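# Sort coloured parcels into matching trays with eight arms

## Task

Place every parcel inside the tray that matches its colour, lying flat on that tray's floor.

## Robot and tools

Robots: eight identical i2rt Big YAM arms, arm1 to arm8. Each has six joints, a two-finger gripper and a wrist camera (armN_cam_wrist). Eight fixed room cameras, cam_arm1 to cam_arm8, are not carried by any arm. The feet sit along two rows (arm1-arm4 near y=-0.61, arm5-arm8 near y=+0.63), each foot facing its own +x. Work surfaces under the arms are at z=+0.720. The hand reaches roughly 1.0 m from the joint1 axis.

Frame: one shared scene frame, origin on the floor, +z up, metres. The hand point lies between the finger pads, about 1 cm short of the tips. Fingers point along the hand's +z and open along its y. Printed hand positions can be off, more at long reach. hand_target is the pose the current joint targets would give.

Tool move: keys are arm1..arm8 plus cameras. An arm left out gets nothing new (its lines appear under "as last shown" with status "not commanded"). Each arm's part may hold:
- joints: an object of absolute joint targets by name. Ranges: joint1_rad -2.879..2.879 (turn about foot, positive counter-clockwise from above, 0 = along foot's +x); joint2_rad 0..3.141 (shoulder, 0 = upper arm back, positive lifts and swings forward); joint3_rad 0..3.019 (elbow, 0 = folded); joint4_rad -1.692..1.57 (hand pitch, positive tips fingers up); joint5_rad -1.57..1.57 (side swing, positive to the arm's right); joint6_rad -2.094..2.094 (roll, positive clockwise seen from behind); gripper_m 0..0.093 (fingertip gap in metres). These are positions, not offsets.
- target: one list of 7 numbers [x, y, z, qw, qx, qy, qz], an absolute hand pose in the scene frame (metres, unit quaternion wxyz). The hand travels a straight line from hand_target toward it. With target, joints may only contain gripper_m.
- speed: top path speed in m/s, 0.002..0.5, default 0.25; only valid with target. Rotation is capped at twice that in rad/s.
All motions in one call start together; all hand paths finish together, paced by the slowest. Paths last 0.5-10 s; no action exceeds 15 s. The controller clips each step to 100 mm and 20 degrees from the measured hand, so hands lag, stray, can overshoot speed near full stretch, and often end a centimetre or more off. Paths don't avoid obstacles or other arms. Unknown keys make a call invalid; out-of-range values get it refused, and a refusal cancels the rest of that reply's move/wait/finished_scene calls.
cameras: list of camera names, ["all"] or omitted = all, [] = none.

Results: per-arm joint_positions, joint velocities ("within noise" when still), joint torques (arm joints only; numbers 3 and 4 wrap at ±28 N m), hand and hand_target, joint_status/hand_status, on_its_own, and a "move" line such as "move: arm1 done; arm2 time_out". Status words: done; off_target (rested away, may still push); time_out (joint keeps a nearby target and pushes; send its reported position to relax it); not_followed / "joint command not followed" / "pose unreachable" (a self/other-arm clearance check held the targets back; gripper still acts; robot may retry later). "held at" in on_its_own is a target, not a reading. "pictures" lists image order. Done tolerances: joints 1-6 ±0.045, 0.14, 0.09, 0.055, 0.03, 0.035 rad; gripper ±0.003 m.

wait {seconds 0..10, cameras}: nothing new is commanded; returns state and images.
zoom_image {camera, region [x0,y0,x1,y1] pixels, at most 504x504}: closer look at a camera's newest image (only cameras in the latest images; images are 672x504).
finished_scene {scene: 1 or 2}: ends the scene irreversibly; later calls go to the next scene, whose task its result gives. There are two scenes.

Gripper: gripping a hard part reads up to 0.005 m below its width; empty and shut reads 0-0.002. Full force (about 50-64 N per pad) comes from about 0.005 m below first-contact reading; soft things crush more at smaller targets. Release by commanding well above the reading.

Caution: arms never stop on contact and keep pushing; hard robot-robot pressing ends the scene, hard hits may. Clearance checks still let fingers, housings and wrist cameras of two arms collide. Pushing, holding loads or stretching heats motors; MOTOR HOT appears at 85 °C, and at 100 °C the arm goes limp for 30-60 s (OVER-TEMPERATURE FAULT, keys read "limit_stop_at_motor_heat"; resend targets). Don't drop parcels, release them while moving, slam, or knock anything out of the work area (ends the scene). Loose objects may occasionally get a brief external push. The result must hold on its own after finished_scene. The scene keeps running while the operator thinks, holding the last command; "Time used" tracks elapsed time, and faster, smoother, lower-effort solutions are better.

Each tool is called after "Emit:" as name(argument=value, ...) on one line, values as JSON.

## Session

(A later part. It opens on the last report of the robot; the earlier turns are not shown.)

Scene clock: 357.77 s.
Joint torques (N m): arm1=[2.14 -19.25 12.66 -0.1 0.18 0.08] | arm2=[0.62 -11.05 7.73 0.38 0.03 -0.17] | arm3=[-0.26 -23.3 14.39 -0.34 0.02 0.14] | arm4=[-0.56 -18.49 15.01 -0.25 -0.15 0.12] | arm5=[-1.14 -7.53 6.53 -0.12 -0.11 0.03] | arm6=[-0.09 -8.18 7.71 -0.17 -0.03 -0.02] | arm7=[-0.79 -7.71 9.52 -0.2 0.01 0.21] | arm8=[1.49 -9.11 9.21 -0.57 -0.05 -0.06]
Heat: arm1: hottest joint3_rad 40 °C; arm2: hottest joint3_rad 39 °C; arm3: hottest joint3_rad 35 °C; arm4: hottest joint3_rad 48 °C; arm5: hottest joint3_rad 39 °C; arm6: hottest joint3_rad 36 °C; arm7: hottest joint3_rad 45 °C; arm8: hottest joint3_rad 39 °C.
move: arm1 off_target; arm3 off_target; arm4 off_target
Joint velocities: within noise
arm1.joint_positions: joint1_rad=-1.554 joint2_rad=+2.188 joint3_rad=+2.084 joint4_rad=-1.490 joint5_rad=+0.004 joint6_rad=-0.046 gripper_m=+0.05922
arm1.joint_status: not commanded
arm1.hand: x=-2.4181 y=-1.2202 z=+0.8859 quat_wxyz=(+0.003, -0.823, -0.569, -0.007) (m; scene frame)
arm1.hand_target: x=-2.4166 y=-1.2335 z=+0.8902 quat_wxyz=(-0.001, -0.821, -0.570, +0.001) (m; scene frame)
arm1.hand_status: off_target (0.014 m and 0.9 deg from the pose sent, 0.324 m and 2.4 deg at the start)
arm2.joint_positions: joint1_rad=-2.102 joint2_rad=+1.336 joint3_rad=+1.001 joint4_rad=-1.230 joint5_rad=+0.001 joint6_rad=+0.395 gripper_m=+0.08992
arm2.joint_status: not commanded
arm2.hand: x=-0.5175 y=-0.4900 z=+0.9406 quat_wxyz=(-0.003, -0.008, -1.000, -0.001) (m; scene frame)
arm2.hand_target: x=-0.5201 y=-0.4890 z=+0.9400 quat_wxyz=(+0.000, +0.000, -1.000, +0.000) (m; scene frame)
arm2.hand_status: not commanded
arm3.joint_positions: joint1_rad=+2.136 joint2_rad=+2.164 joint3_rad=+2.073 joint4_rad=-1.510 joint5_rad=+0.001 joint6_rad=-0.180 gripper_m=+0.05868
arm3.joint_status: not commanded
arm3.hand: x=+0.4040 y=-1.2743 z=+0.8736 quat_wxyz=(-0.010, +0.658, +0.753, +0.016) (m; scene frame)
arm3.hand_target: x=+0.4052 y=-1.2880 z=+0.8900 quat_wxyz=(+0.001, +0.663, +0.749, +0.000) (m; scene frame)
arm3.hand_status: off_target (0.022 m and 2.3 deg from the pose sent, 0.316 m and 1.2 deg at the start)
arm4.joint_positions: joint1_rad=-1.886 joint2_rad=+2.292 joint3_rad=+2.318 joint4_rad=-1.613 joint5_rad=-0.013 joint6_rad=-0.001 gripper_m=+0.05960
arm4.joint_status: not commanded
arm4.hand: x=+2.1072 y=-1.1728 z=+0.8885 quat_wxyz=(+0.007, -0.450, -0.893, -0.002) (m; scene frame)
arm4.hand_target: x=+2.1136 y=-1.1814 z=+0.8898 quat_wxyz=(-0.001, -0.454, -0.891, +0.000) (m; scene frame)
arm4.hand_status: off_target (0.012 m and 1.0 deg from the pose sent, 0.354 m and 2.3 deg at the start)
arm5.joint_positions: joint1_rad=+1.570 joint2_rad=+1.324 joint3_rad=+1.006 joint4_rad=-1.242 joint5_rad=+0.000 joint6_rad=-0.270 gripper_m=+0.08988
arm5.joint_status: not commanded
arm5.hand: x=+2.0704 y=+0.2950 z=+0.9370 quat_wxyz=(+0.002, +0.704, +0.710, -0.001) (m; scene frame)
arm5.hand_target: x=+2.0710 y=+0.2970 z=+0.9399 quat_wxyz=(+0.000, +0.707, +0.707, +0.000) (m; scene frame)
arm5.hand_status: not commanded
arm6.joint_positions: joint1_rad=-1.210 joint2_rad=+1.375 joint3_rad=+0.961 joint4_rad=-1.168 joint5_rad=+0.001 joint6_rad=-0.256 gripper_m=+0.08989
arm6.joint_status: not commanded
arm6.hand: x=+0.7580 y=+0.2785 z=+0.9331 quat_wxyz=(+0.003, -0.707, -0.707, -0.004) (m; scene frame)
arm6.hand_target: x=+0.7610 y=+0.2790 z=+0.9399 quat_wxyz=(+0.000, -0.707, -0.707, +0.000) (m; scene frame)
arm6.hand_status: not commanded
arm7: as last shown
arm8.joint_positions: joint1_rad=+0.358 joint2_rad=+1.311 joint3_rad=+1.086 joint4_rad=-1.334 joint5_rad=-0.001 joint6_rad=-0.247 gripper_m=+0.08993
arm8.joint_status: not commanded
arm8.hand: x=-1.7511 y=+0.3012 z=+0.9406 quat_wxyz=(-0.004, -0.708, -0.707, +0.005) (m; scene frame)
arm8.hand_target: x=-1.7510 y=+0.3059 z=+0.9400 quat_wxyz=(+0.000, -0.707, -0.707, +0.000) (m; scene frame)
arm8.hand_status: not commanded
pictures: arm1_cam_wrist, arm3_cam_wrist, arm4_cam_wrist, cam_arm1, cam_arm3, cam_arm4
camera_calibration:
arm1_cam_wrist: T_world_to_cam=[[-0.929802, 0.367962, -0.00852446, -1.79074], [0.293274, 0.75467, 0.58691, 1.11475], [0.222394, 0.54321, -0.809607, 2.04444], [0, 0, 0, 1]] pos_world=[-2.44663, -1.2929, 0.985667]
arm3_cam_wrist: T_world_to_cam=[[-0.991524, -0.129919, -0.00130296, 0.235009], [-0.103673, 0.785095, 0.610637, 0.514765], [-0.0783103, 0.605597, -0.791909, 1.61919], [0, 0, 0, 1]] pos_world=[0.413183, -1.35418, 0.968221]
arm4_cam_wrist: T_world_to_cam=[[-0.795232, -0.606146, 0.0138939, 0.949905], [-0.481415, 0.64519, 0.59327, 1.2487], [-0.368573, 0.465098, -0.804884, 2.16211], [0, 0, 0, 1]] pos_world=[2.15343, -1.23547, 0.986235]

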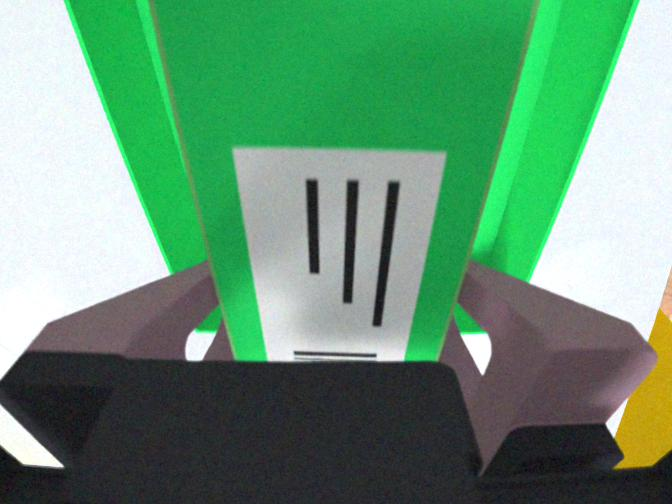

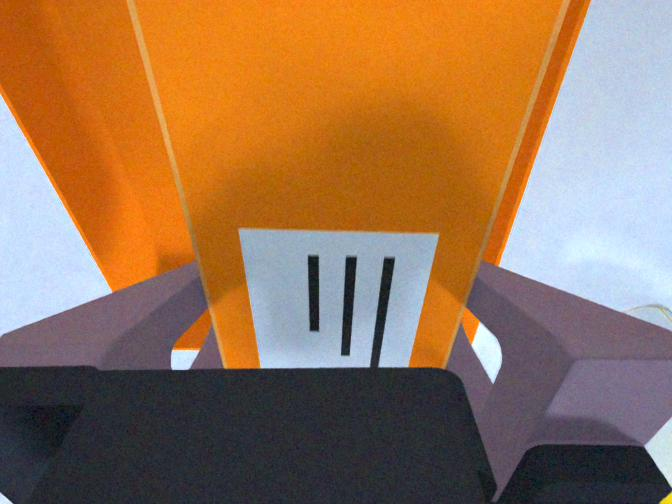

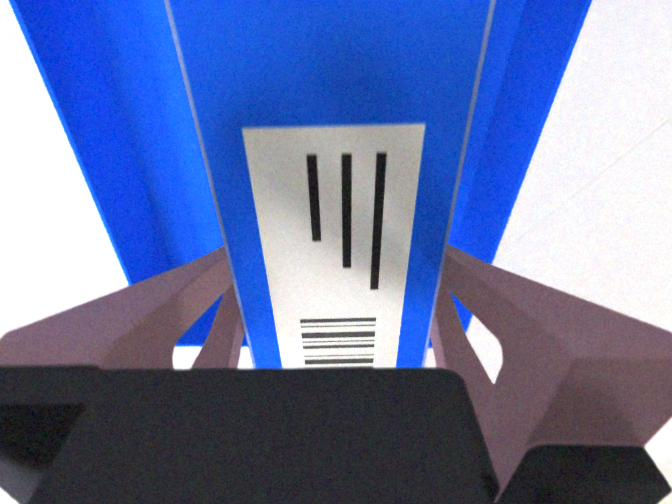

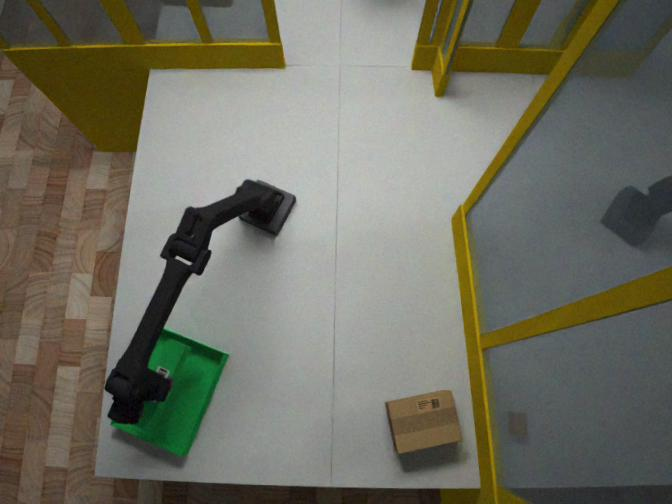

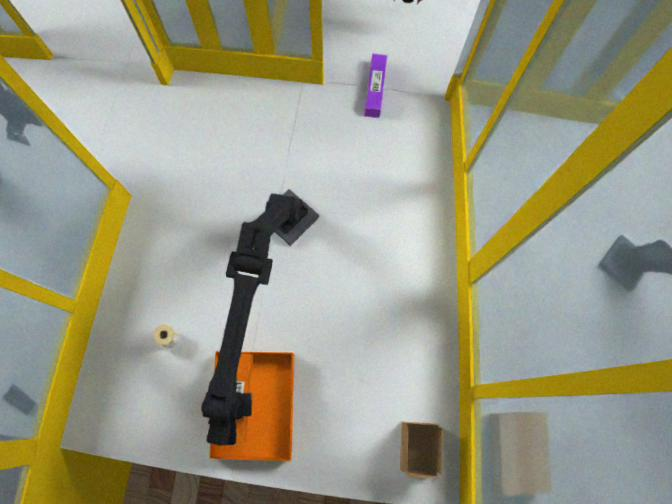

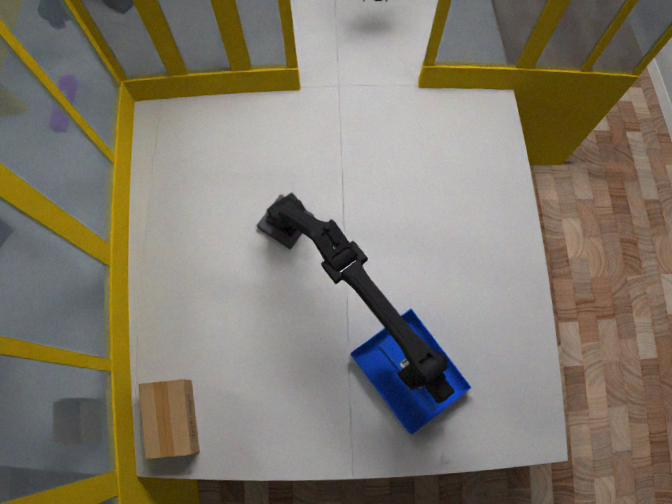

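Emit:
move(arm1={"target":[-2.417,-1.234,0.80,0,0.8216,0.5701,0],"speed":0.2}, arm4={"target":[2.120,-1.177,0.80,0,0.4423,0.8969,0],"speed":0.2}, arm3={"target":[0.423,-1.287,0.81,0,0.6361,0.7716,0],"speed":0.2}, cameras=["arm3_cam_wrist","arm4_cam_wrist","arm1_cam_wrist"])

Scene clock: 375.83 s.
Joint torques (N m): arm1=[2.2 -20.72 8.43 0.73 0.17 0.07] | arm2=[0.67 -11.05 7.73 0.38 0.03 -0.18] | arm3=[0.56 -25.05 9.44 0.65 0.02 -0.22] | arm4=[0.62 -19.37 10.44 0.75 -0.15 0] | arm5=[-0.73 -7.47 6.69 -0.16 -0.09 0.03] | arm6=[-0.09 -8.18 7.69 -0.16 -0.03 -0.03] | arm7=[-0.91 -7.65 9.54 -0.25 0 0.21] | arm8=[1.55 -9 9.25 -0.57 -0.05 -0.08]
Heat: arm1: hottest joint3_rad 40 °C; arm2: hottest joint3_rad 38 °C; arm3: hottest joint2_rad 36 °C; arm4: hottest joint3_rad 48 °C; arm5: hottest joint3_rad 38 °C; arm6: hottest joint3_rad 36 °C; arm7: hottest joint3_rad 45 °C; arm8: hottest joint3_rad 38 °C.
move: arm1 done; arm3 off_target; arm4 off_target
Joint velocities: within noise
arm1.joint_positions: joint1_rad=-1.554 joint2_rad=+2.258 joint3_rad=+1.987 joint4_rad=-1.316 joint5_rad=+0.004 joint6_rad=-0.046 gripper_m=+0.05922
arm1.joint_status: not commanded
arm1.hand: x=-2.4211 y=-1.2286 z=+0.8038 quat_wxyz=(+0.001, -0.823, -0.569, -0.004) (m; scene frame)
arm1.hand_target: x=-2.4168 y=-1.2339 z=+0.8000 quat_wxyz=(+0.000, -0.821, -0.570, +0.000) (m; scene frame)
arm1.hand_status: done (0.008 m and 0.5 deg from the pose sent, 0.087 m and 1.0 deg at the start)
arm2, arm5, arm6, arm7, arm8: as last shown
arm3.joint_positions: joint1_rad=+2.153 joint2_rad=+2.212 joint3_rad=+1.969 joint4_rad=-1.350 joint5_rad=+0.002 joint6_rad=-0.191 gripper_m=+0.05868
arm3.joint_status: not commanded
arm3.hand: x=+0.4152 y=-1.2799 z=+0.8034 quat_wxyz=(-0.007, +0.647, +0.762, +0.012) (m; scene frame)
arm3.hand_target: x=+0.4231 y=-1.2867 z=+0.8101 quat_wxyz=(+0.000, +0.636, +0.772, +0.000) (m; scene frame)
arm3.hand_status: off_target (0.012 m and 2.3 deg from the pose sent, 0.068 m and 3.9 deg at the start)
arm4.joint_positions: joint1_rad=-1.886 joint2_rad=+2.322 joint3_rad=+2.176 joint4_rad=-1.419 joint5_rad=-0.013 joint6_rad=-0.001 gripper_m=+0.05960
arm4.joint_status: not commanded
arm4.hand: x=+2.1112 y=-1.1802 z=+0.8135 quat_wxyz=(-0.002, -0.450, -0.893, +0.002) (m; scene frame)
arm4.hand_target: x=+2.1197 y=-1.1766 z=+0.8000 quat_wxyz=(+0.000, -0.442, -0.897, +0.000) (m; scene frame)
arm4.hand_status: off_target (0.016 m and 1.0 deg from the pose sent, 0.090 m and 1.3 deg at the start)
pictures: arm1_cam_wrist, arm3_cam_wrist, arm4_cam_wrist
camera_calibration:
arm1_cam_wrist: T_world_to_cam=[[-0.929811, 0.367952, -0.00790238, -1.79173], [0.295369, 0.75886, 0.580421, 1.18565], [0.219564, 0.537348, -0.814278, 1.97291], [0, 0, 0, 1]] pos_world=[-2.44935, -1.30061, 0.904159]
arm3_cam_wrist: T_world_to_cam=[[-0.987527, -0.157451, 0.000599245, 0.206902], [-0.125162, 0.787312, 0.603717, 0.580454], [-0.0955275, 0.596112, -0.797198, 1.56706], [0, 0, 0, 1]] pos_world=[0.426669, -1.35856, 0.898701]
arm4_cam_wrist: T_world_to_cam=[[-0.795212, -0.606166, 0.0142064, 0.94935], [-0.488916, 0.6549, 0.576253, 1.34106], [-0.358609, 0.451297, -0.817148, 2.07933], [0, 0, 0, 1]] pos_world=[2.15626, -1.24119, 0.912841]

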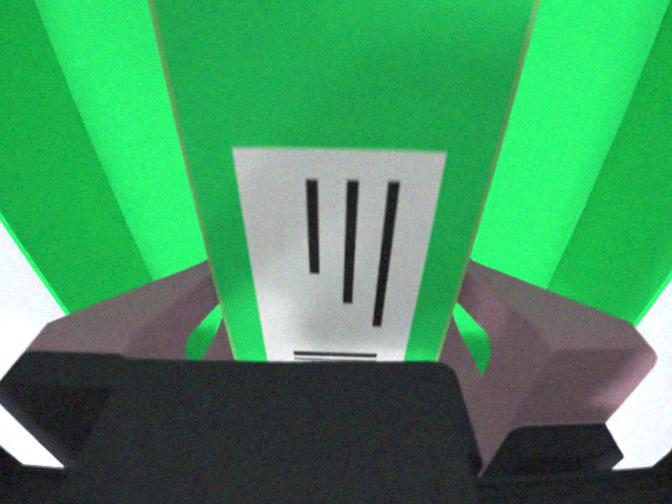

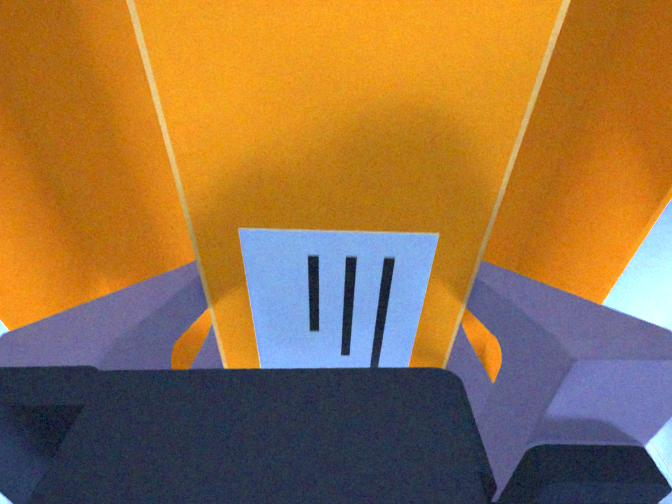

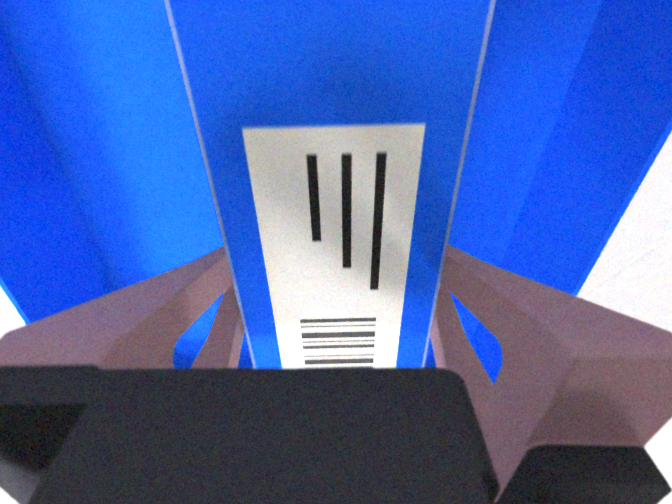

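Emit:
move(arm1={"target":[-2.417,-1.234,0.775,0,0.8216,0.5701,0],"speed":0.1}, arm4={"target":[2.120,-1.177,0.772,0,0.4423,0.8969,0],"speed":0.1}, arm3={"target":[0.423,-1.287,0.777,0,0.6361,0.7716,0],"speed":0.1}, cameras=[])

Emit:
move(arm1={"target":[-2.417,-1.234,0.748,0,0.8216,0.5701,0],"speed":0.06}, arm4={"target":[2.120,-1.177,0.75,0,0.4423,0.8969,0],"speed":0.06}, arm3={"target":[0.423,-1.287,0.748,0,0.6361,0.7716,0],"speed":0.06}, cameras=[])

Emit:
move(arm1={"joints":{"gripper_m":0.08}}, arm4={"joints":{"gripper_m":0.08}}, arm3={"joints":{"gripper_m":0.08}}, cameras=[])

Emit:
move(arm1={"target":[-2.417,-1.234,0.89,0,0.8216,0.5701,0],"speed":0.25}, arm4={"target":[2.120,-1.177,0.89,0,0.4423,0.8969,0],"speed":0.25}, arm3={"target":[0.423,-1.287,0.89,0,0.6361,0.7716,0],"speed":0.25}, cameras=["arm1_cam_wrist","arm3_cam_wrist","arm4_cam_wrist"])

Emit:
move(arm1={"target":[-2.292,-0.937,0.94,0,0.8216,0.5701,0],"speed":0.4}, arm4={"target":[1.904,-0.9,0.94,0,0.4423,0.8969,0],"speed":0.4}, arm3={"target":[0.419,-0.972,0.94,0,0.6361,0.7716,0],"speed":0.4}, cameras=[])

Emit:
move(arm3={"joints":{"joint1_rad":-1.358,"joint6_rad":-0.394,"gripper_m":0.09}}, cameras=["cam_arm1","cam_arm3","cam_arm4"])

Emit:
move(arm3={"target":[0.685,0,0.87,0,0.7071,-0.7071,0],"speed":0.35}, cameras=["arm3_cam_wrist"])

Scene clock: 397.47 s.
Joint torques (N m): arm1=[1.79 -19.6 7.75 0.81 0.19 0.05] | arm2=[0.67 -11.05 7.73 0.36 0.03 -0.17] | arm3=[0.62 -23.94 9.28 0.62 0.02 -0.21] | arm4=[0.67 -18.73 9.73 0.79 -0.15 0] | arm5=[-0.62 -7.77 6.48 -0.06 -0.1 0.03] | arm6=[0.03 -8.12 7.71 -0.17 -0.03 -0.03] | arm7=[-0.85 -7.65 9.57 -0.21 -0.01 0.2] | arm8=[1.73 -9.11 9.35 -0.57 -0.05 -0.07]
Heat: arm1: hottest joint3_rad 39 °C; arm2: hottest joint3_rad 37 °C; arm3: hottest joint2_rad 35 °C; arm4: hottest joint3_rad 49 °C; arm5: hottest joint3_rad 38 °C; arm6: hottest joint3_rad 35 °C; arm7: hottest joint3_rad 46 °C; arm8: hottest joint3_rad 37 °C.
move: arm1 off_target; arm3 done; arm4 off_target
Joint velocities: within noise
arm1.joint_positions: joint1_rad=-1.554 joint2_rad=+2.263 joint3_rad=+1.969 joint4_rad=-1.266 joint5_rad=+0.004 joint6_rad=-0.046 gripper_m=+0.05922
arm1.joint_status: not commanded
arm1.hand: x=-2.4232 y=-1.2336 z=+0.7937 quat_wxyz=(-0.006, -0.823, -0.569, +0.007) (m; scene frame)
arm1.hand_target: x=-2.4168 y=-1.2336 z=+0.7754 quat_wxyz=(+0.000, -0.821, -0.570, +0.000) (m; scene frame)
arm1.hand_status: off_target (0.020 m and 1.1 deg from the pose sent, 0.030 m and 0.5 deg at the start)
arm2, arm5, arm6, arm7, arm8: as last shown
arm3.joint_positions: joint1_rad=+2.153 joint2_rad=+2.226 joint3_rad=+1.933 joint4_rad=-1.282 joint5_rad=+0.002 joint6_rad=-0.192 gripper_m=+0.05868
arm3.joint_status: not commanded
arm3.hand: x=+0.4152 y=-1.2828 z=+0.7808 quat_wxyz=(-0.002, +0.647, +0.762, +0.005) (m; scene frame)
arm3.hand_target: x=+0.4231 y=-1.2869 z=+0.7771 quat_wxyz=(+0.000, +0.636, +0.772, +0.000) (m; scene frame)
arm3.hand_status: done (0.010 m and 1.7 deg from the pose sent, 0.028 m and 2.3 deg at the start)
arm4.joint_positions: joint1_rad=-1.886 joint2_rad=+2.331 joint3_rad=+2.143 joint4_rad=-1.361 joint5_rad=-0.013 joint6_rad=-0.001 gripper_m=+0.05960
arm4.joint_status: not commanded
arm4.hand: x=+2.1131 y=-1.1832 z=+0.7949 quat_wxyz=(-0.010, -0.450, -0.893, +0.006) (m; scene frame)
arm4.hand_target: x=+2.1195 y=-1.1765 z=+0.7723 quat_wxyz=(+0.000, -0.442, -0.897, +0.000) (m; scene frame)
arm4.hand_status: off_target (0.025 m and 1.6 deg from the pose sent, 0.043 m and 1.1 deg at the start)
pictures: none
No camera images: "cameras" was empty.

Scene clock: 398.57 s.
Joint torques (N m): arm1=[2.26 -19.78 7.82 0.68 0.19 0.06] | arm2=[0.67 -11.05 7.73 0.36 0.03 -0.17] | arm3=[0.44 -23.94 8.92 0.62 0 -0.21] | arm4=[0.67 -18.9 9.72 0.8 -0.15 0.01] | arm5=[-0.73 -7.53 6.61 -0.2 -0.09 0.04] | arm6=[-0.03 -8.12 7.71 -0.16 -0.03 -0.03] | arm7=[-0.97 -7.65 9.54 -0.24 0 0.2] | arm8=[1.44 -9.11 9.31 -0.59 -0.05 -0.07]
Heat: arm1: hottest joint3_rad 39 °C; arm2: hottest joint3_rad 37 °C; arm3: hottest joint2_rad 35 °C; arm4: hottest joint3_rad 49 °C; arm5: hottest joint3_rad 37 °C; arm6: hottest joint3_rad 35 °C; arm7: hottest joint3_rad 46 °C; arm8: hottest joint3_rad 37 °C.
move: arm1 off_target; arm3 done; arm4 off_target
Joint velocities: within noise
arm1.joint_positions: joint1_rad=-1.554 joint2_rad=+2.293 joint3_rad=+1.943 joint4_rad=-1.213 joint5_rad=+0.004 joint6_rad=-0.046 gripper_m=+0.05922
arm1.joint_status: not commanded
arm1.hand: x=-2.4230 y=-1.2337 z=+0.7645 quat_wxyz=(-0.005, -0.823, -0.569, +0.006) (m; scene frame)
arm1.hand_target: x=-2.4168 y=-1.2336 z=+0.7482 quat_wxyz=(+0.000, -0.821, -0.570, +0.000) (m; scene frame)
arm1.hand_status: off_target (0.018 m and 0.9 deg from the pose sent, 0.046 m and 1.1 deg at the start)
arm2, arm5, arm6, arm8: as last shown
arm3.joint_positions: joint1_rad=+2.153 joint2_rad=+2.254 joint3_rad=+1.904 joint4_rad=-1.225 joint5_rad=+0.002 joint6_rad=-0.192 gripper_m=+0.05868
arm3.joint_status: not commanded
arm3.hand: x=+0.4153 y=-1.2827 z=+0.7520 quat_wxyz=(-0.002, +0.647, +0.763, +0.005) (m; scene frame)
arm3.hand_target: x=+0.4231 y=-1.2868 z=+0.7481 quat_wxyz=(+0.000, +0.636, +0.772, +0.000) (m; scene frame)
arm3.hand_status: done (0.010 m and 1.7 deg from the pose sent, 0.034 m and 1.8 deg at the start)
arm4.joint_positions: joint1_rad=-1.886 joint2_rad=+2.351 joint3_rad=+2.117 joint4_rad=-1.317 joint5_rad=-0.013 joint6_rad=-0.001 gripper_m=+0.05960
arm4.joint_status: not commanded
arm4.hand: x=+2.1130 y=-1.1837 z=+0.7720 quat_wxyz=(-0.009, -0.450, -0.893, +0.006) (m; scene frame)
arm4.hand_target: x=+2.1195 y=-1.1765 z=+0.7503 quat_wxyz=(+0.000, -0.442, -0.897, +0.000) (m; scene frame)
arm4.hand_status: off_target (0.024 m and 1.5 deg from the pose sent, 0.046 m and 1.6 deg at the start)
arm7.joint_positions: joint1_rad=-1.033 joint2_rad=+1.328 joint3_rad=+1.053 joint4_rad=-1.280 joint5_rad=-0.002 joint6_rad=-0.115 gripper_m=+0.09010
arm7.joint_status: not commanded
arm7.hand: x=-0.4612 y=+0.2481 z=+0.9631 quat_wxyz=(-0.005, -0.703, -0.712, +0.005) (m; scene frame)
arm7.hand_target: x=-0.4633 y=+0.2515 z=+0.9579 quat_wxyz=(+0.004, -0.708, -0.706, -0.004) (m; scene frame)
arm7.hand_status: not commanded
pictures: none
No camera images: "cameras" was empty.

Scene clock: 399.17 s.
Joint torques (N m): arm1=[2.14 -20.13 7.71 0.72 0.17 0.05] | arm2=[0.62 -11.05 7.73 0.36 0.03 -0.18] | arm3=[0.38 -23.94 8.91 0.61 -0.01 -0.21] | arm4=[0.67 -18.84 9.72 0.79 -0.15 0.01] | arm5=[-1.2 -7.18 6.61 -0.1 -0.07 0.04] | arm6=[-0.03 -8.12 7.71 -0.14 -0.03 -0.03] | arm7=[-0.67 -7.59 9.5 -0.23 0.01 0.21] | arm8=[1.79 -9 9.25 -0.53 -0.04 -0.06]
Heat: arm1: hottest joint3_rad 39 °C; arm2: hottest joint3_rad 37 °C; arm3: hottest joint2_rad 35 °C; arm4: hottest joint3_rad 49 °C; arm5: hottest joint3_rad 37 °C; arm6: hottest joint3_rad 35 °C; arm7: hottest joint3_rad 46 °C; arm8: hottest joint3_rad 37 °C.
move: arm1 done; arm3 done; arm4 done
Joint velocities: within noise
arm1.joint_positions: joint1_rad=-1.554 joint2_rad=+2.293 joint3_rad=+1.943 joint4_rad=-1.213 joint5_rad=+0.004 joint6_rad=-0.046 gripper_m=+0.07980
arm1.joint_status: all done
arm1.hand: x=-2.4231 y=-1.2336 z=+0.7645 quat_wxyz=(-0.005, -0.823, -0.569, +0.006) (m; scene frame)
arm1.hand_target: x=-2.4169 y=-1.2336 z=+0.7482 quat_wxyz=(+0.000, -0.821, -0.570, +0.000) (m; scene frame)
arm1.hand_status: not commanded
arm2, arm5, arm6, arm7, arm8: as last shown
arm3.joint_positions: joint1_rad=+2.153 joint2_rad=+2.254 joint3_rad=+1.904 joint4_rad=-1.225 joint5_rad=+0.002 joint6_rad=-0.193 gripper_m=+0.07988
arm3.joint_status: all done
arm3.hand: x=+0.4153 y=-1.2827 z=+0.7520 quat_wxyz=(-0.002, +0.647, +0.763, +0.005) (m; scene frame)
arm3.hand_target: x=+0.4231 y=-1.2868 z=+0.7481 quat_wxyz=(+0.000, +0.636, +0.772, +0.000) (m; scene frame)
arm3.hand_status: not commanded
arm4.joint_positions: joint1_rad=-1.886 joint2_rad=+2.351 joint3_rad=+2.117 joint4_rad=-1.317 joint5_rad=-0.013 joint6_rad=-0.001 gripper_m=+0.07983
arm4.joint_status: all done
arm4.hand: x=+2.1130 y=-1.1837 z=+0.7720 quat_wxyz=(-0.009, -0.450, -0.893, +0.006) (m; scene frame)
arm4.hand_target: x=+2.1195 y=-1.1765 z=+0.7503 quat_wxyz=(+0.000, -0.442, -0.897, +0.000) (m; scene frame)
arm4.hand_status: not commanded
pictures: none
No camera images: "cameras" was empty.

Scene clock: 400.73 s.
Joint torques (N m): arm1=[2.32 -18.84 11.93 -0.13 0.17 0.06] | arm2=[0.62 -11.05 7.73 0.38 0.03 -0.17] | arm3=[0.67 -24.29 14.16 -0.51 0 -0.2] | arm4=[0.44 -18.78 14.74 -0.23 -0.15 -0.02] | arm5=[-0.67 -7.41 6.76 -0.17 -0.07 0.01] | arm6=[-0.03 -8.18 7.71 -0.16 -0.03 -0.02] | arm7=[-0.79 -7.59 9.52 -0.24 0.01 0.2] | arm8=[2.02 -9 9.24 -0.59 -0.04 -0.06]
Heat: arm1: hottest joint3_rad 39 °C; arm2: hottest joint3_rad 37 °C; arm3: hottest joint2_rad 35 °C; arm4: hottest joint3_rad 49 °C; arm5: hottest joint3_rad 37 °C; arm6: hottest joint3_rad 35 °C; arm7: hottest joint3_rad 46 °C; arm8: hottest joint3_rad 37 °C.
move: arm1 off_target; arm3 off_target; arm4 off_target
Joint velocities: within noise
arm1.joint_positions: joint1_rad=-1.554 joint2_rad=+2.188 joint3_rad=+2.095 joint4_rad=-1.491 joint5_rad=+0.004 joint6_rad=-0.046 gripper_m=+0.07989
arm1.joint_status: not commanded
arm1.hand: x=-2.4193 y=-1.2227 z=+0.8899 quat_wxyz=(+0.000, -0.823, -0.569, -0.003) (m; scene frame)
arm1.hand_target: x=-2.4167 y=-1.2335 z=+0.8899 quat_wxyz=(+0.000, -0.821, -0.570, +0.000) (m; scene frame)
arm1.hand_status: off_target (0.012 m and 0.4 deg from the pose sent, 0.126 m and 1.0 deg at the start)
arm2, arm5, arm6, arm7, arm8: as last shown
arm3.joint_positions: joint1_rad=+2.153 joint2_rad=+2.170 joint3_rad=+2.059 joint4_rad=-1.504 joint5_rad=+0.002 joint6_rad=-0.193 gripper_m=+0.07997
arm3.joint_status: not commanded
arm3.hand: x=+0.4153 y=-1.2721 z=+0.8647 quat_wxyz=(-0.014, +0.646, +0.763, +0.021) (m; scene frame)
arm3.hand_target: x=+0.4230 y=-1.2855 z=+0.8901 quat_wxyz=(+0.000, +0.636, +0.771, +0.000) (m; scene frame)
arm3.hand_status: off_target (0.030 m and 3.3 deg from the pose sent, 0.138 m and 1.7 deg at the start; pose on its path clipped on 8 of 47 steps)
arm4.joint_positions: joint1_rad=-1.886 joint2_rad=+2.294 joint3_rad=+2.319 joint4_rad=-1.612 joint5_rad=-0.013 joint6_rad=-0.001 gripper_m=+0.07991
arm4.joint_status: not commanded
arm4.hand: x=+2.1074 y=-1.1730 z=+0.8875 quat_wxyz=(+0.007, -0.450, -0.893, -0.003) (m; scene frame)
arm4.hand_target: x=+2.1197 y=-1.1764 z=+0.8901 quat_wxyz=(-0.001, -0.442, -0.897, +0.000) (m; scene frame)
arm4.hand_status: off_target (0.013 m and 1.3 deg from the pose sent, 0.118 m and 1.6 deg at the start)
pictures: arm1_cam_wrist, arm3_cam_wrist, arm4_cam_wrist
camera_calibration:
arm1_cam_wrist: T_world_to_cam=[[-0.929816, 0.36795, -0.00747521, -1.79193], [0.295928, 0.759583, 0.57919, 1.13402], [0.218791, 0.536327, -0.815159, 2.03708], [0, 0, 0, 1]] pos_world=[-2.44745, -1.29458, 0.990337]
arm3_cam_wrist: T_world_to_cam=[[-0.987263, -0.159063, -0.00326392, 0.209328], [-0.126648, 0.773321, 0.621237, 0.505028], [-0.0962918, 0.613738, -0.783616, 1.62237], [0, 0, 0, 1]] pos_world=[0.426844, -1.35296, 0.958258]
arm4_cam_wrist: T_world_to_cam=[[-0.79524, -0.606144, 0.0135069, 0.950326], [-0.481455, 0.644879, 0.593575, 1.24905], [-0.368503, 0.465532, -0.804665, 2.16169], [0, 0, 0, 1]] pos_world=[2.15369, -1.23579, 0.985196]

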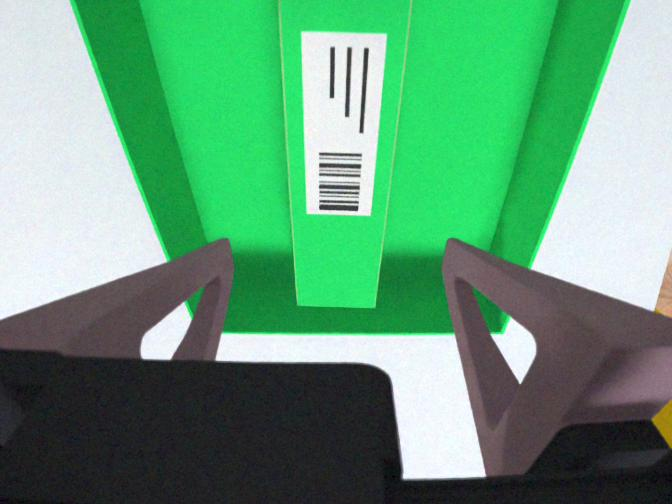

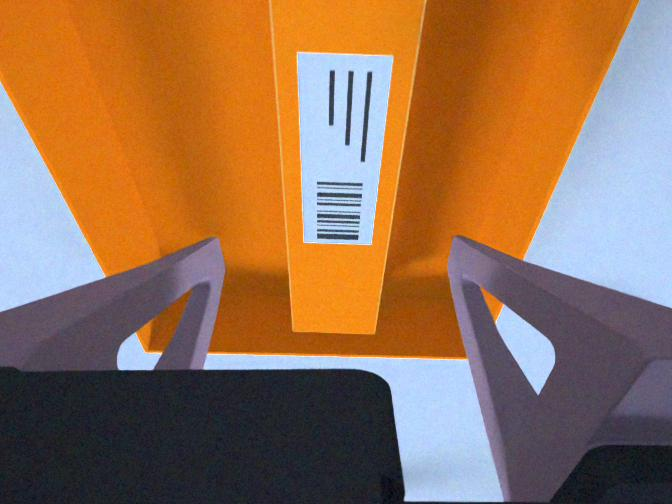

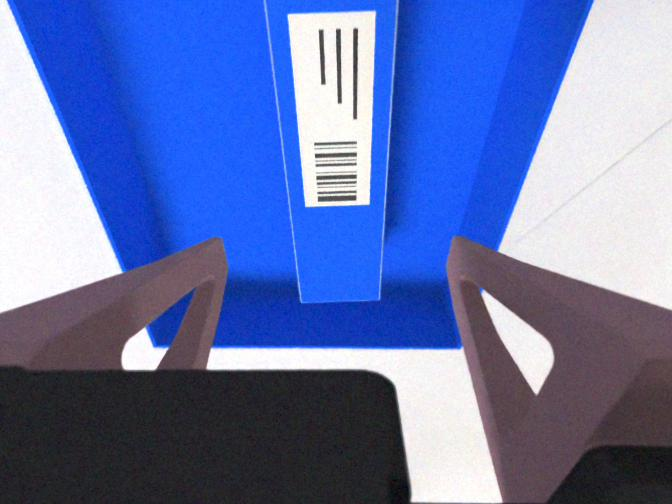

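Scene clock: 402.57 s.
Joint torques (N m): arm1=[2.26 -8 7.62 0.27 0.2 0.08] | arm2=[0.62 -11.05 7.75 0.38 0.03 -0.17] | arm3=[-1.38 -11.81 9.02 -0.23 -0.02 -0.19] | arm4=[-0.85 -7.82 9.4 0.39 -0.14 -0.03] | arm5=[-1.03 -7 6.65 -0.14 -0.09 0.06] | arm6=[-0.03 -8.18 7.69 -0.16 -0.03 -0.03] | arm7=[-0.97 -7.65 9.52 -0.21 0 0.21] | arm8=[1.73 -8.76 9.31 -0.57 -0.05 -0.06]
Heat: arm1: hottest joint3_rad 39 °C; arm2: hottest joint3_rad 37 °C; arm3: hottest joint2_rad 35 °C; arm4: hottest joint3_rad 48 °C; arm5: hottest joint3_rad 37 °C; arm6: hottest joint3_rad 35 °C; arm7: hottest joint3_rad 46 °C; arm8: hottest joint3_rad 37 °C.
move: arm1 done; arm3 done; arm4 done
Joint velocities: within noise
arm1.joint_positions: joint1_rad=-1.554 joint2_rad=+1.317 joint3_rad=+1.073 joint4_rad=-1.319 joint5_rad=+0.004 joint6_rad=-0.045 gripper_m=+0.07989
arm1.joint_status: not commanded
arm1.hand: x=-2.2975 y=-0.9390 z=+0.9450 quat_wxyz=(-0.005, -0.823, -0.568, +0.006) (m; scene frame)
arm1.hand_target: x=-2.2921 y=-0.9369 z=+0.9400 quat_wxyz=(+0.000, -0.821, -0.570, +0.000) (m; scene frame)
arm1.hand_status: done (0.008 m and 1.0 deg from the pose sent, 0.317 m and 0.4 deg at the start)
arm2, arm5, arm6, arm7, arm8: as last shown
arm3.joint_positions: joint1_rad=+2.153 joint2_rad=+1.307 joint3_rad=+1.090 joint4_rad=-1.351 joint5_rad=+0.003 joint6_rad=-0.214 gripper_m=+0.07997
arm3.joint_status: not commanded
arm3.hand: x=+0.4232 y=-0.9752 z=+0.9354 quat_wxyz=(+0.000, +0.638, +0.770, +0.002) (m; scene frame)
arm3.hand_target: x=+0.4190 y=-0.9720 z=+0.9399 quat_wxyz=(+0.000, +0.636, +0.772, +0.000) (m; scene frame)
arm3.hand_status: done (0.007 m and 0.4 deg from the pose sent, 0.310 m and 3.3 deg at the start)
arm4.joint_positions: joint1_rad=-1.886 joint2_rad=+1.307 joint3_rad=+1.097 joint4_rad=-1.359 joint5_rad=-0.013 joint6_rad=-0.016 gripper_m=+0.07991
arm4.joint_status: not commanded
arm4.hand: x=+1.9068 y=-0.9002 z=+0.9423 quat_wxyz=(-0.001, -0.443, -0.896, +0.001) (m; scene frame)
arm4.hand_target: x=+1.9040 y=-0.8999 z=+0.9400 quat_wxyz=(+0.000, -0.442, -0.897, +0.000) (m; scene frame)
arm4.hand_status: done (0.004 m and 0.2 deg from the pose sent, 0.344 m and 1.3 deg at the start)
pictures: none
No camera images: "cameras" was empty.

Scene clock: 405.77 s.
Joint torques (N m): arm1=[2.37 -7.82 7.71 0.34 0.16 0.07] | arm2=[0.62 -11.05 7.73 0.38 0.03 -0.18] | arm3=[-0.56 -11.63 9.09 -0.2 -0.16 -0.21] | arm4=[-0.85 -7.82 9.39 0.39 -0.14 -0.03] | arm5=[-1.03 -7.71 6.57 -0.16 -0.05 0.06] | arm6=[-0.03 -8.23 7.69 -0.18 -0.03 -0.02] | arm7=[-0.91 -7.59 9.52 -0.25 0 0.2] | arm8=[1.55 -9.05 9.29 -0.54 -0.05 -0.05]
Heat: arm1: hottest joint3_rad 39 °C; arm2: hottest joint3_rad 37 °C; arm3: hottest joint2_rad 35 °C; arm4: hottest joint3_rad 48 °C; arm5: hottest joint3_rad 37 °C; arm6: hottest joint3_rad 35 °C; arm7: hottest joint3_rad 46 °C; arm8: hottest joint3_rad 37 °C.
move: arm3 done
Joint velocities: within noise
arm1, arm2, arm4, arm5, arm6, arm7, arm8: as last shown
arm1.joint_positions: joint1_rad=-1.554 joint2_rad=+1.317 joint3_rad=+1.073 joint4_rad=-1.319 joint5_rad=+0.004 joint6_rad=-0.044 gripper_m=+0.07989
arm1.hand_target: x=-2.2921 y=-0.9369 z=+0.9400 quat_wxyz=(+0.000, -0.822, -0.570, +0.000) (m; scene frame)
arm3.joint_positions: joint1_rad=-1.358 joint2_rad=+1.307 joint3_rad=+1.090 joint4_rad=-1.351 joint5_rad=+0.006 joint6_rad=-0.378 gripper_m=+0.08997
arm3.joint_status: all done
arm3.hand: x=+0.5763 y=-0.2793 z=+0.9404 quat_wxyz=(-0.007, +0.700, -0.714, +0.002) (m; scene frame)
arm3.hand_target: x=+0.5748 y=-0.2820 z=+0.9448 quat_wxyz=(-0.008, +0.706, -0.708, +0.001) (m; scene frame)
arm3.hand_status: not commanded
pictures: cam_arm1, cam_arm3, cam_arm4

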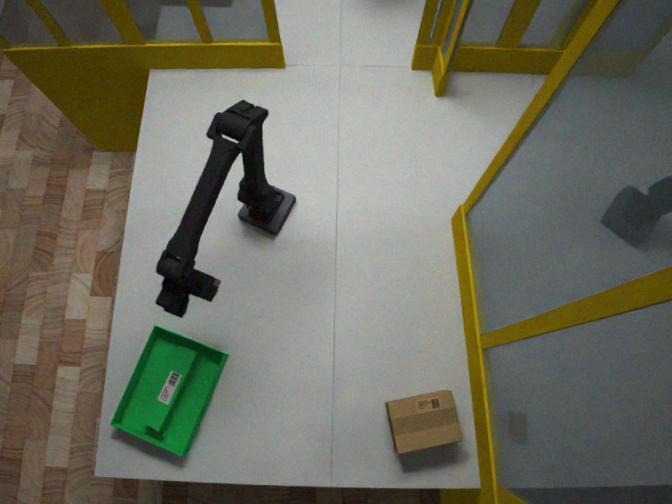

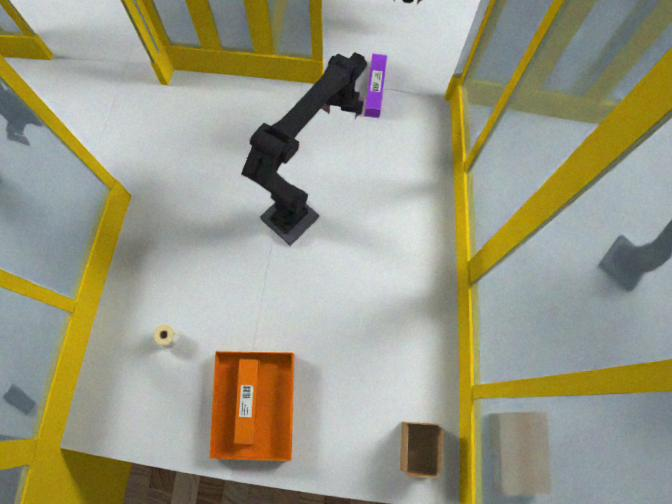

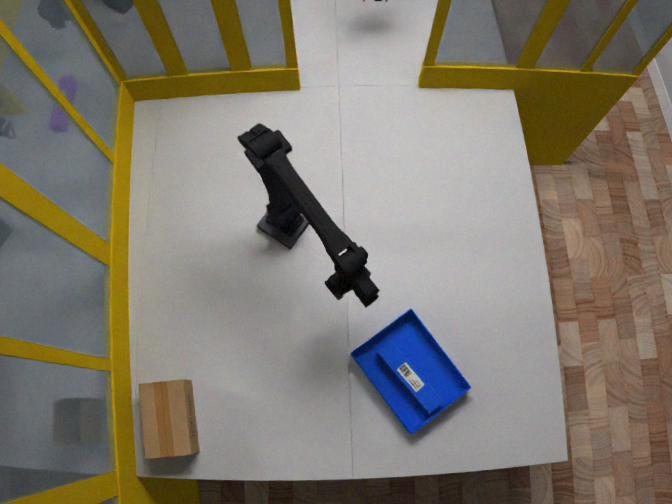

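Scene clock: 407.73 s.
Joint torques (N m): arm1=[2.67 -7.77 7.71 0.16 0.18 0.08] | arm2=[0.67 -11.05 7.73 0.36 0.03 -0.17] | arm3=[0.15 -22.77 13.97 -0.44 -0.31 -0.16] | arm4=[-0.85 -7.82 9.39 0.4 -0.15 -0.03] | arm5=[-0.44 -7.36 6.58 -0.06 -0.07 0.01] | arm6=[-0.09 -8.23 7.69 -0.17 -0.03 -0.02] | arm7=[-0.91 -7.41 9.52 -0.23 -0.01 0.2] | arm8=[1.73 -9.29 9.28 -0.55 -0.04 -0.06]
Heat: arm1: hottest joint3_rad 39 °C; arm2: hottest joint3_rad 37 °C; arm3: hottest joint2_rad 35 °C; arm4: hottest joint3_rad 48 °C; arm5: hottest joint3_rad 37 °C; arm6: hottest joint3_rad 35 °C; arm7: hottest joint3_rad 46 °C; arm8: hottest joint3_rad 37 °C.
move: arm3 off_target
Joint velocities: within noise
arm1, arm4, arm7: as last shown
arm2.joint_positions: joint1_rad=-2.102 joint2_rad=+1.336 joint3_rad=+1.001 joint4_rad=-1.230 joint5_rad=+0.001 joint6_rad=+0.395 gripper_m=+0.08992
arm2.joint_status: not commanded
arm2.hand: x=-0.5175 y=-0.4900 z=+0.9406 quat_wxyz=(-0.003, -0.008, -1.000, -0.001) (m; scene frame)
arm2.hand_target: x=-0.5201 y=-0.4890 z=+0.9400 quat_wxyz=(+0.000, +0.000, -1.000, +0.000) (m; scene frame)
arm2.hand_status: not commanded
arm3.joint_positions: joint1_rad=-1.358 joint2_rad=+2.133 joint3_rad=+1.947 joint4_rad=-1.427 joint5_rad=+0.001 joint6_rad=-0.378 gripper_m=+0.08997
arm3.joint_status: not commanded
arm3.hand: x=+0.6860 y=-0.0169 z=+0.8548 quat_wxyz=(+0.015, +0.700, -0.714, +0.009) (m; scene frame)
arm3.hand_target: x=+0.6845 y=-0.0010 z=+0.8700 quat_wxyz=(+0.000, +0.707, -0.707, +0.000) (m; scene frame)
arm3.hand_status: off_target (0.023 m and 2.3 deg from the pose sent, 0.308 m and 1.4 deg at the start)
arm4.joint_positions: joint1_rad=-1.886 joint2_rad=+1.307 joint3_rad=+1.097 joint4_rad=-1.359 joint5_rad=-0.013 joint6_rad=-0.017 gripper_m=+0.07991
arm4.hand: x=+1.9068 y=-0.9002 z=+0.9423 quat_wxyz=(-0.001, -0.443, -0.897, +0.001) (m; scene frame)
arm5.joint_positions: joint1_rad=+1.570 joint2_rad=+1.324 joint3_rad=+1.006 joint4_rad=-1.242 joint5_rad=+0.000 joint6_rad=-0.270 gripper_m=+0.08988
arm5.joint_status: not commanded
arm5.hand: x=+2.0704 y=+0.2950 z=+0.9370 quat_wxyz=(+0.002, +0.704, +0.710, -0.001) (m; scene frame)
arm5.hand_target: x=+2.0710 y=+0.2970 z=+0.9399 quat_wxyz=(+0.000, +0.707, +0.707, +0.000) (m; scene frame)
arm5.hand_status: not commanded
arm6.joint_positions: joint1_rad=-1.210 joint2_rad=+1.375 joint3_rad=+0.961 joint4_rad=-1.168 joint5_rad=+0.001 joint6_rad=-0.256 gripper_m=+0.08989
arm6.joint_status: not commanded
arm6.hand: x=+0.7580 y=+0.2785 z=+0.9331 quat_wxyz=(+0.003, -0.707, -0.707, -0.004) (m; scene frame)
arm6.hand_target: x=+0.7610 y=+0.2790 z=+0.9399 quat_wxyz=(+0.000, -0.707, -0.707, +0.000) (m; scene frame)
arm6.hand_status: not commanded
arm8.joint_positions: joint1_rad=+0.358 joint2_rad=+1.311 joint3_rad=+1.086 joint4_rad=-1.334 joint5_rad=-0.001 joint6_rad=-0.247 gripper_m=+0.08993
arm8.joint_status: not commanded
arm8.hand: x=-1.7511 y=+0.3012 z=+0.9406 quat_wxyz=(-0.004, -0.708, -0.707, +0.005) (m; scene frame)
arm8.hand_target: x=-1.7510 y=+0.3059 z=+0.9400 quat_wxyz=(+0.000, -0.707, -0.707, +0.000) (m; scene frame)
arm8.hand_status: not commanded
pictures: arm3_cam_wrist
camera_calibration:
arm3_cam_wrist: T_world_to_cam=[[0.999689, -0.024939, 0.000956772, -0.68814], [-0.0203637, -0.79292, 0.608985, -0.514089], [-0.0144288, -0.608815, -0.793181, 0.801623], [0, 0, 0, 1]] pos_world=[0.689024, 0.0632468, 0.949563]

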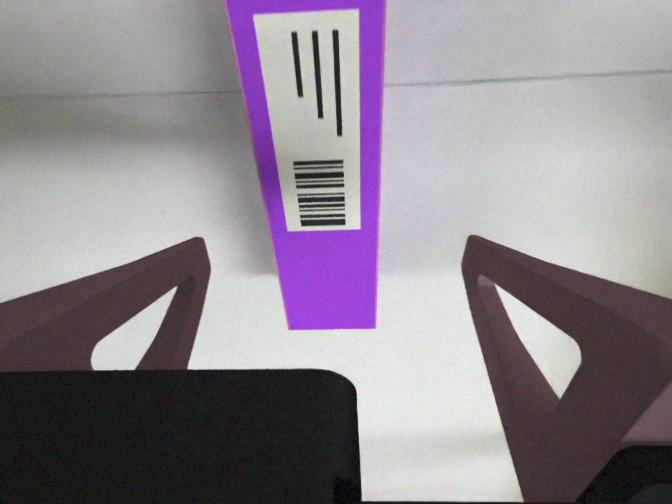

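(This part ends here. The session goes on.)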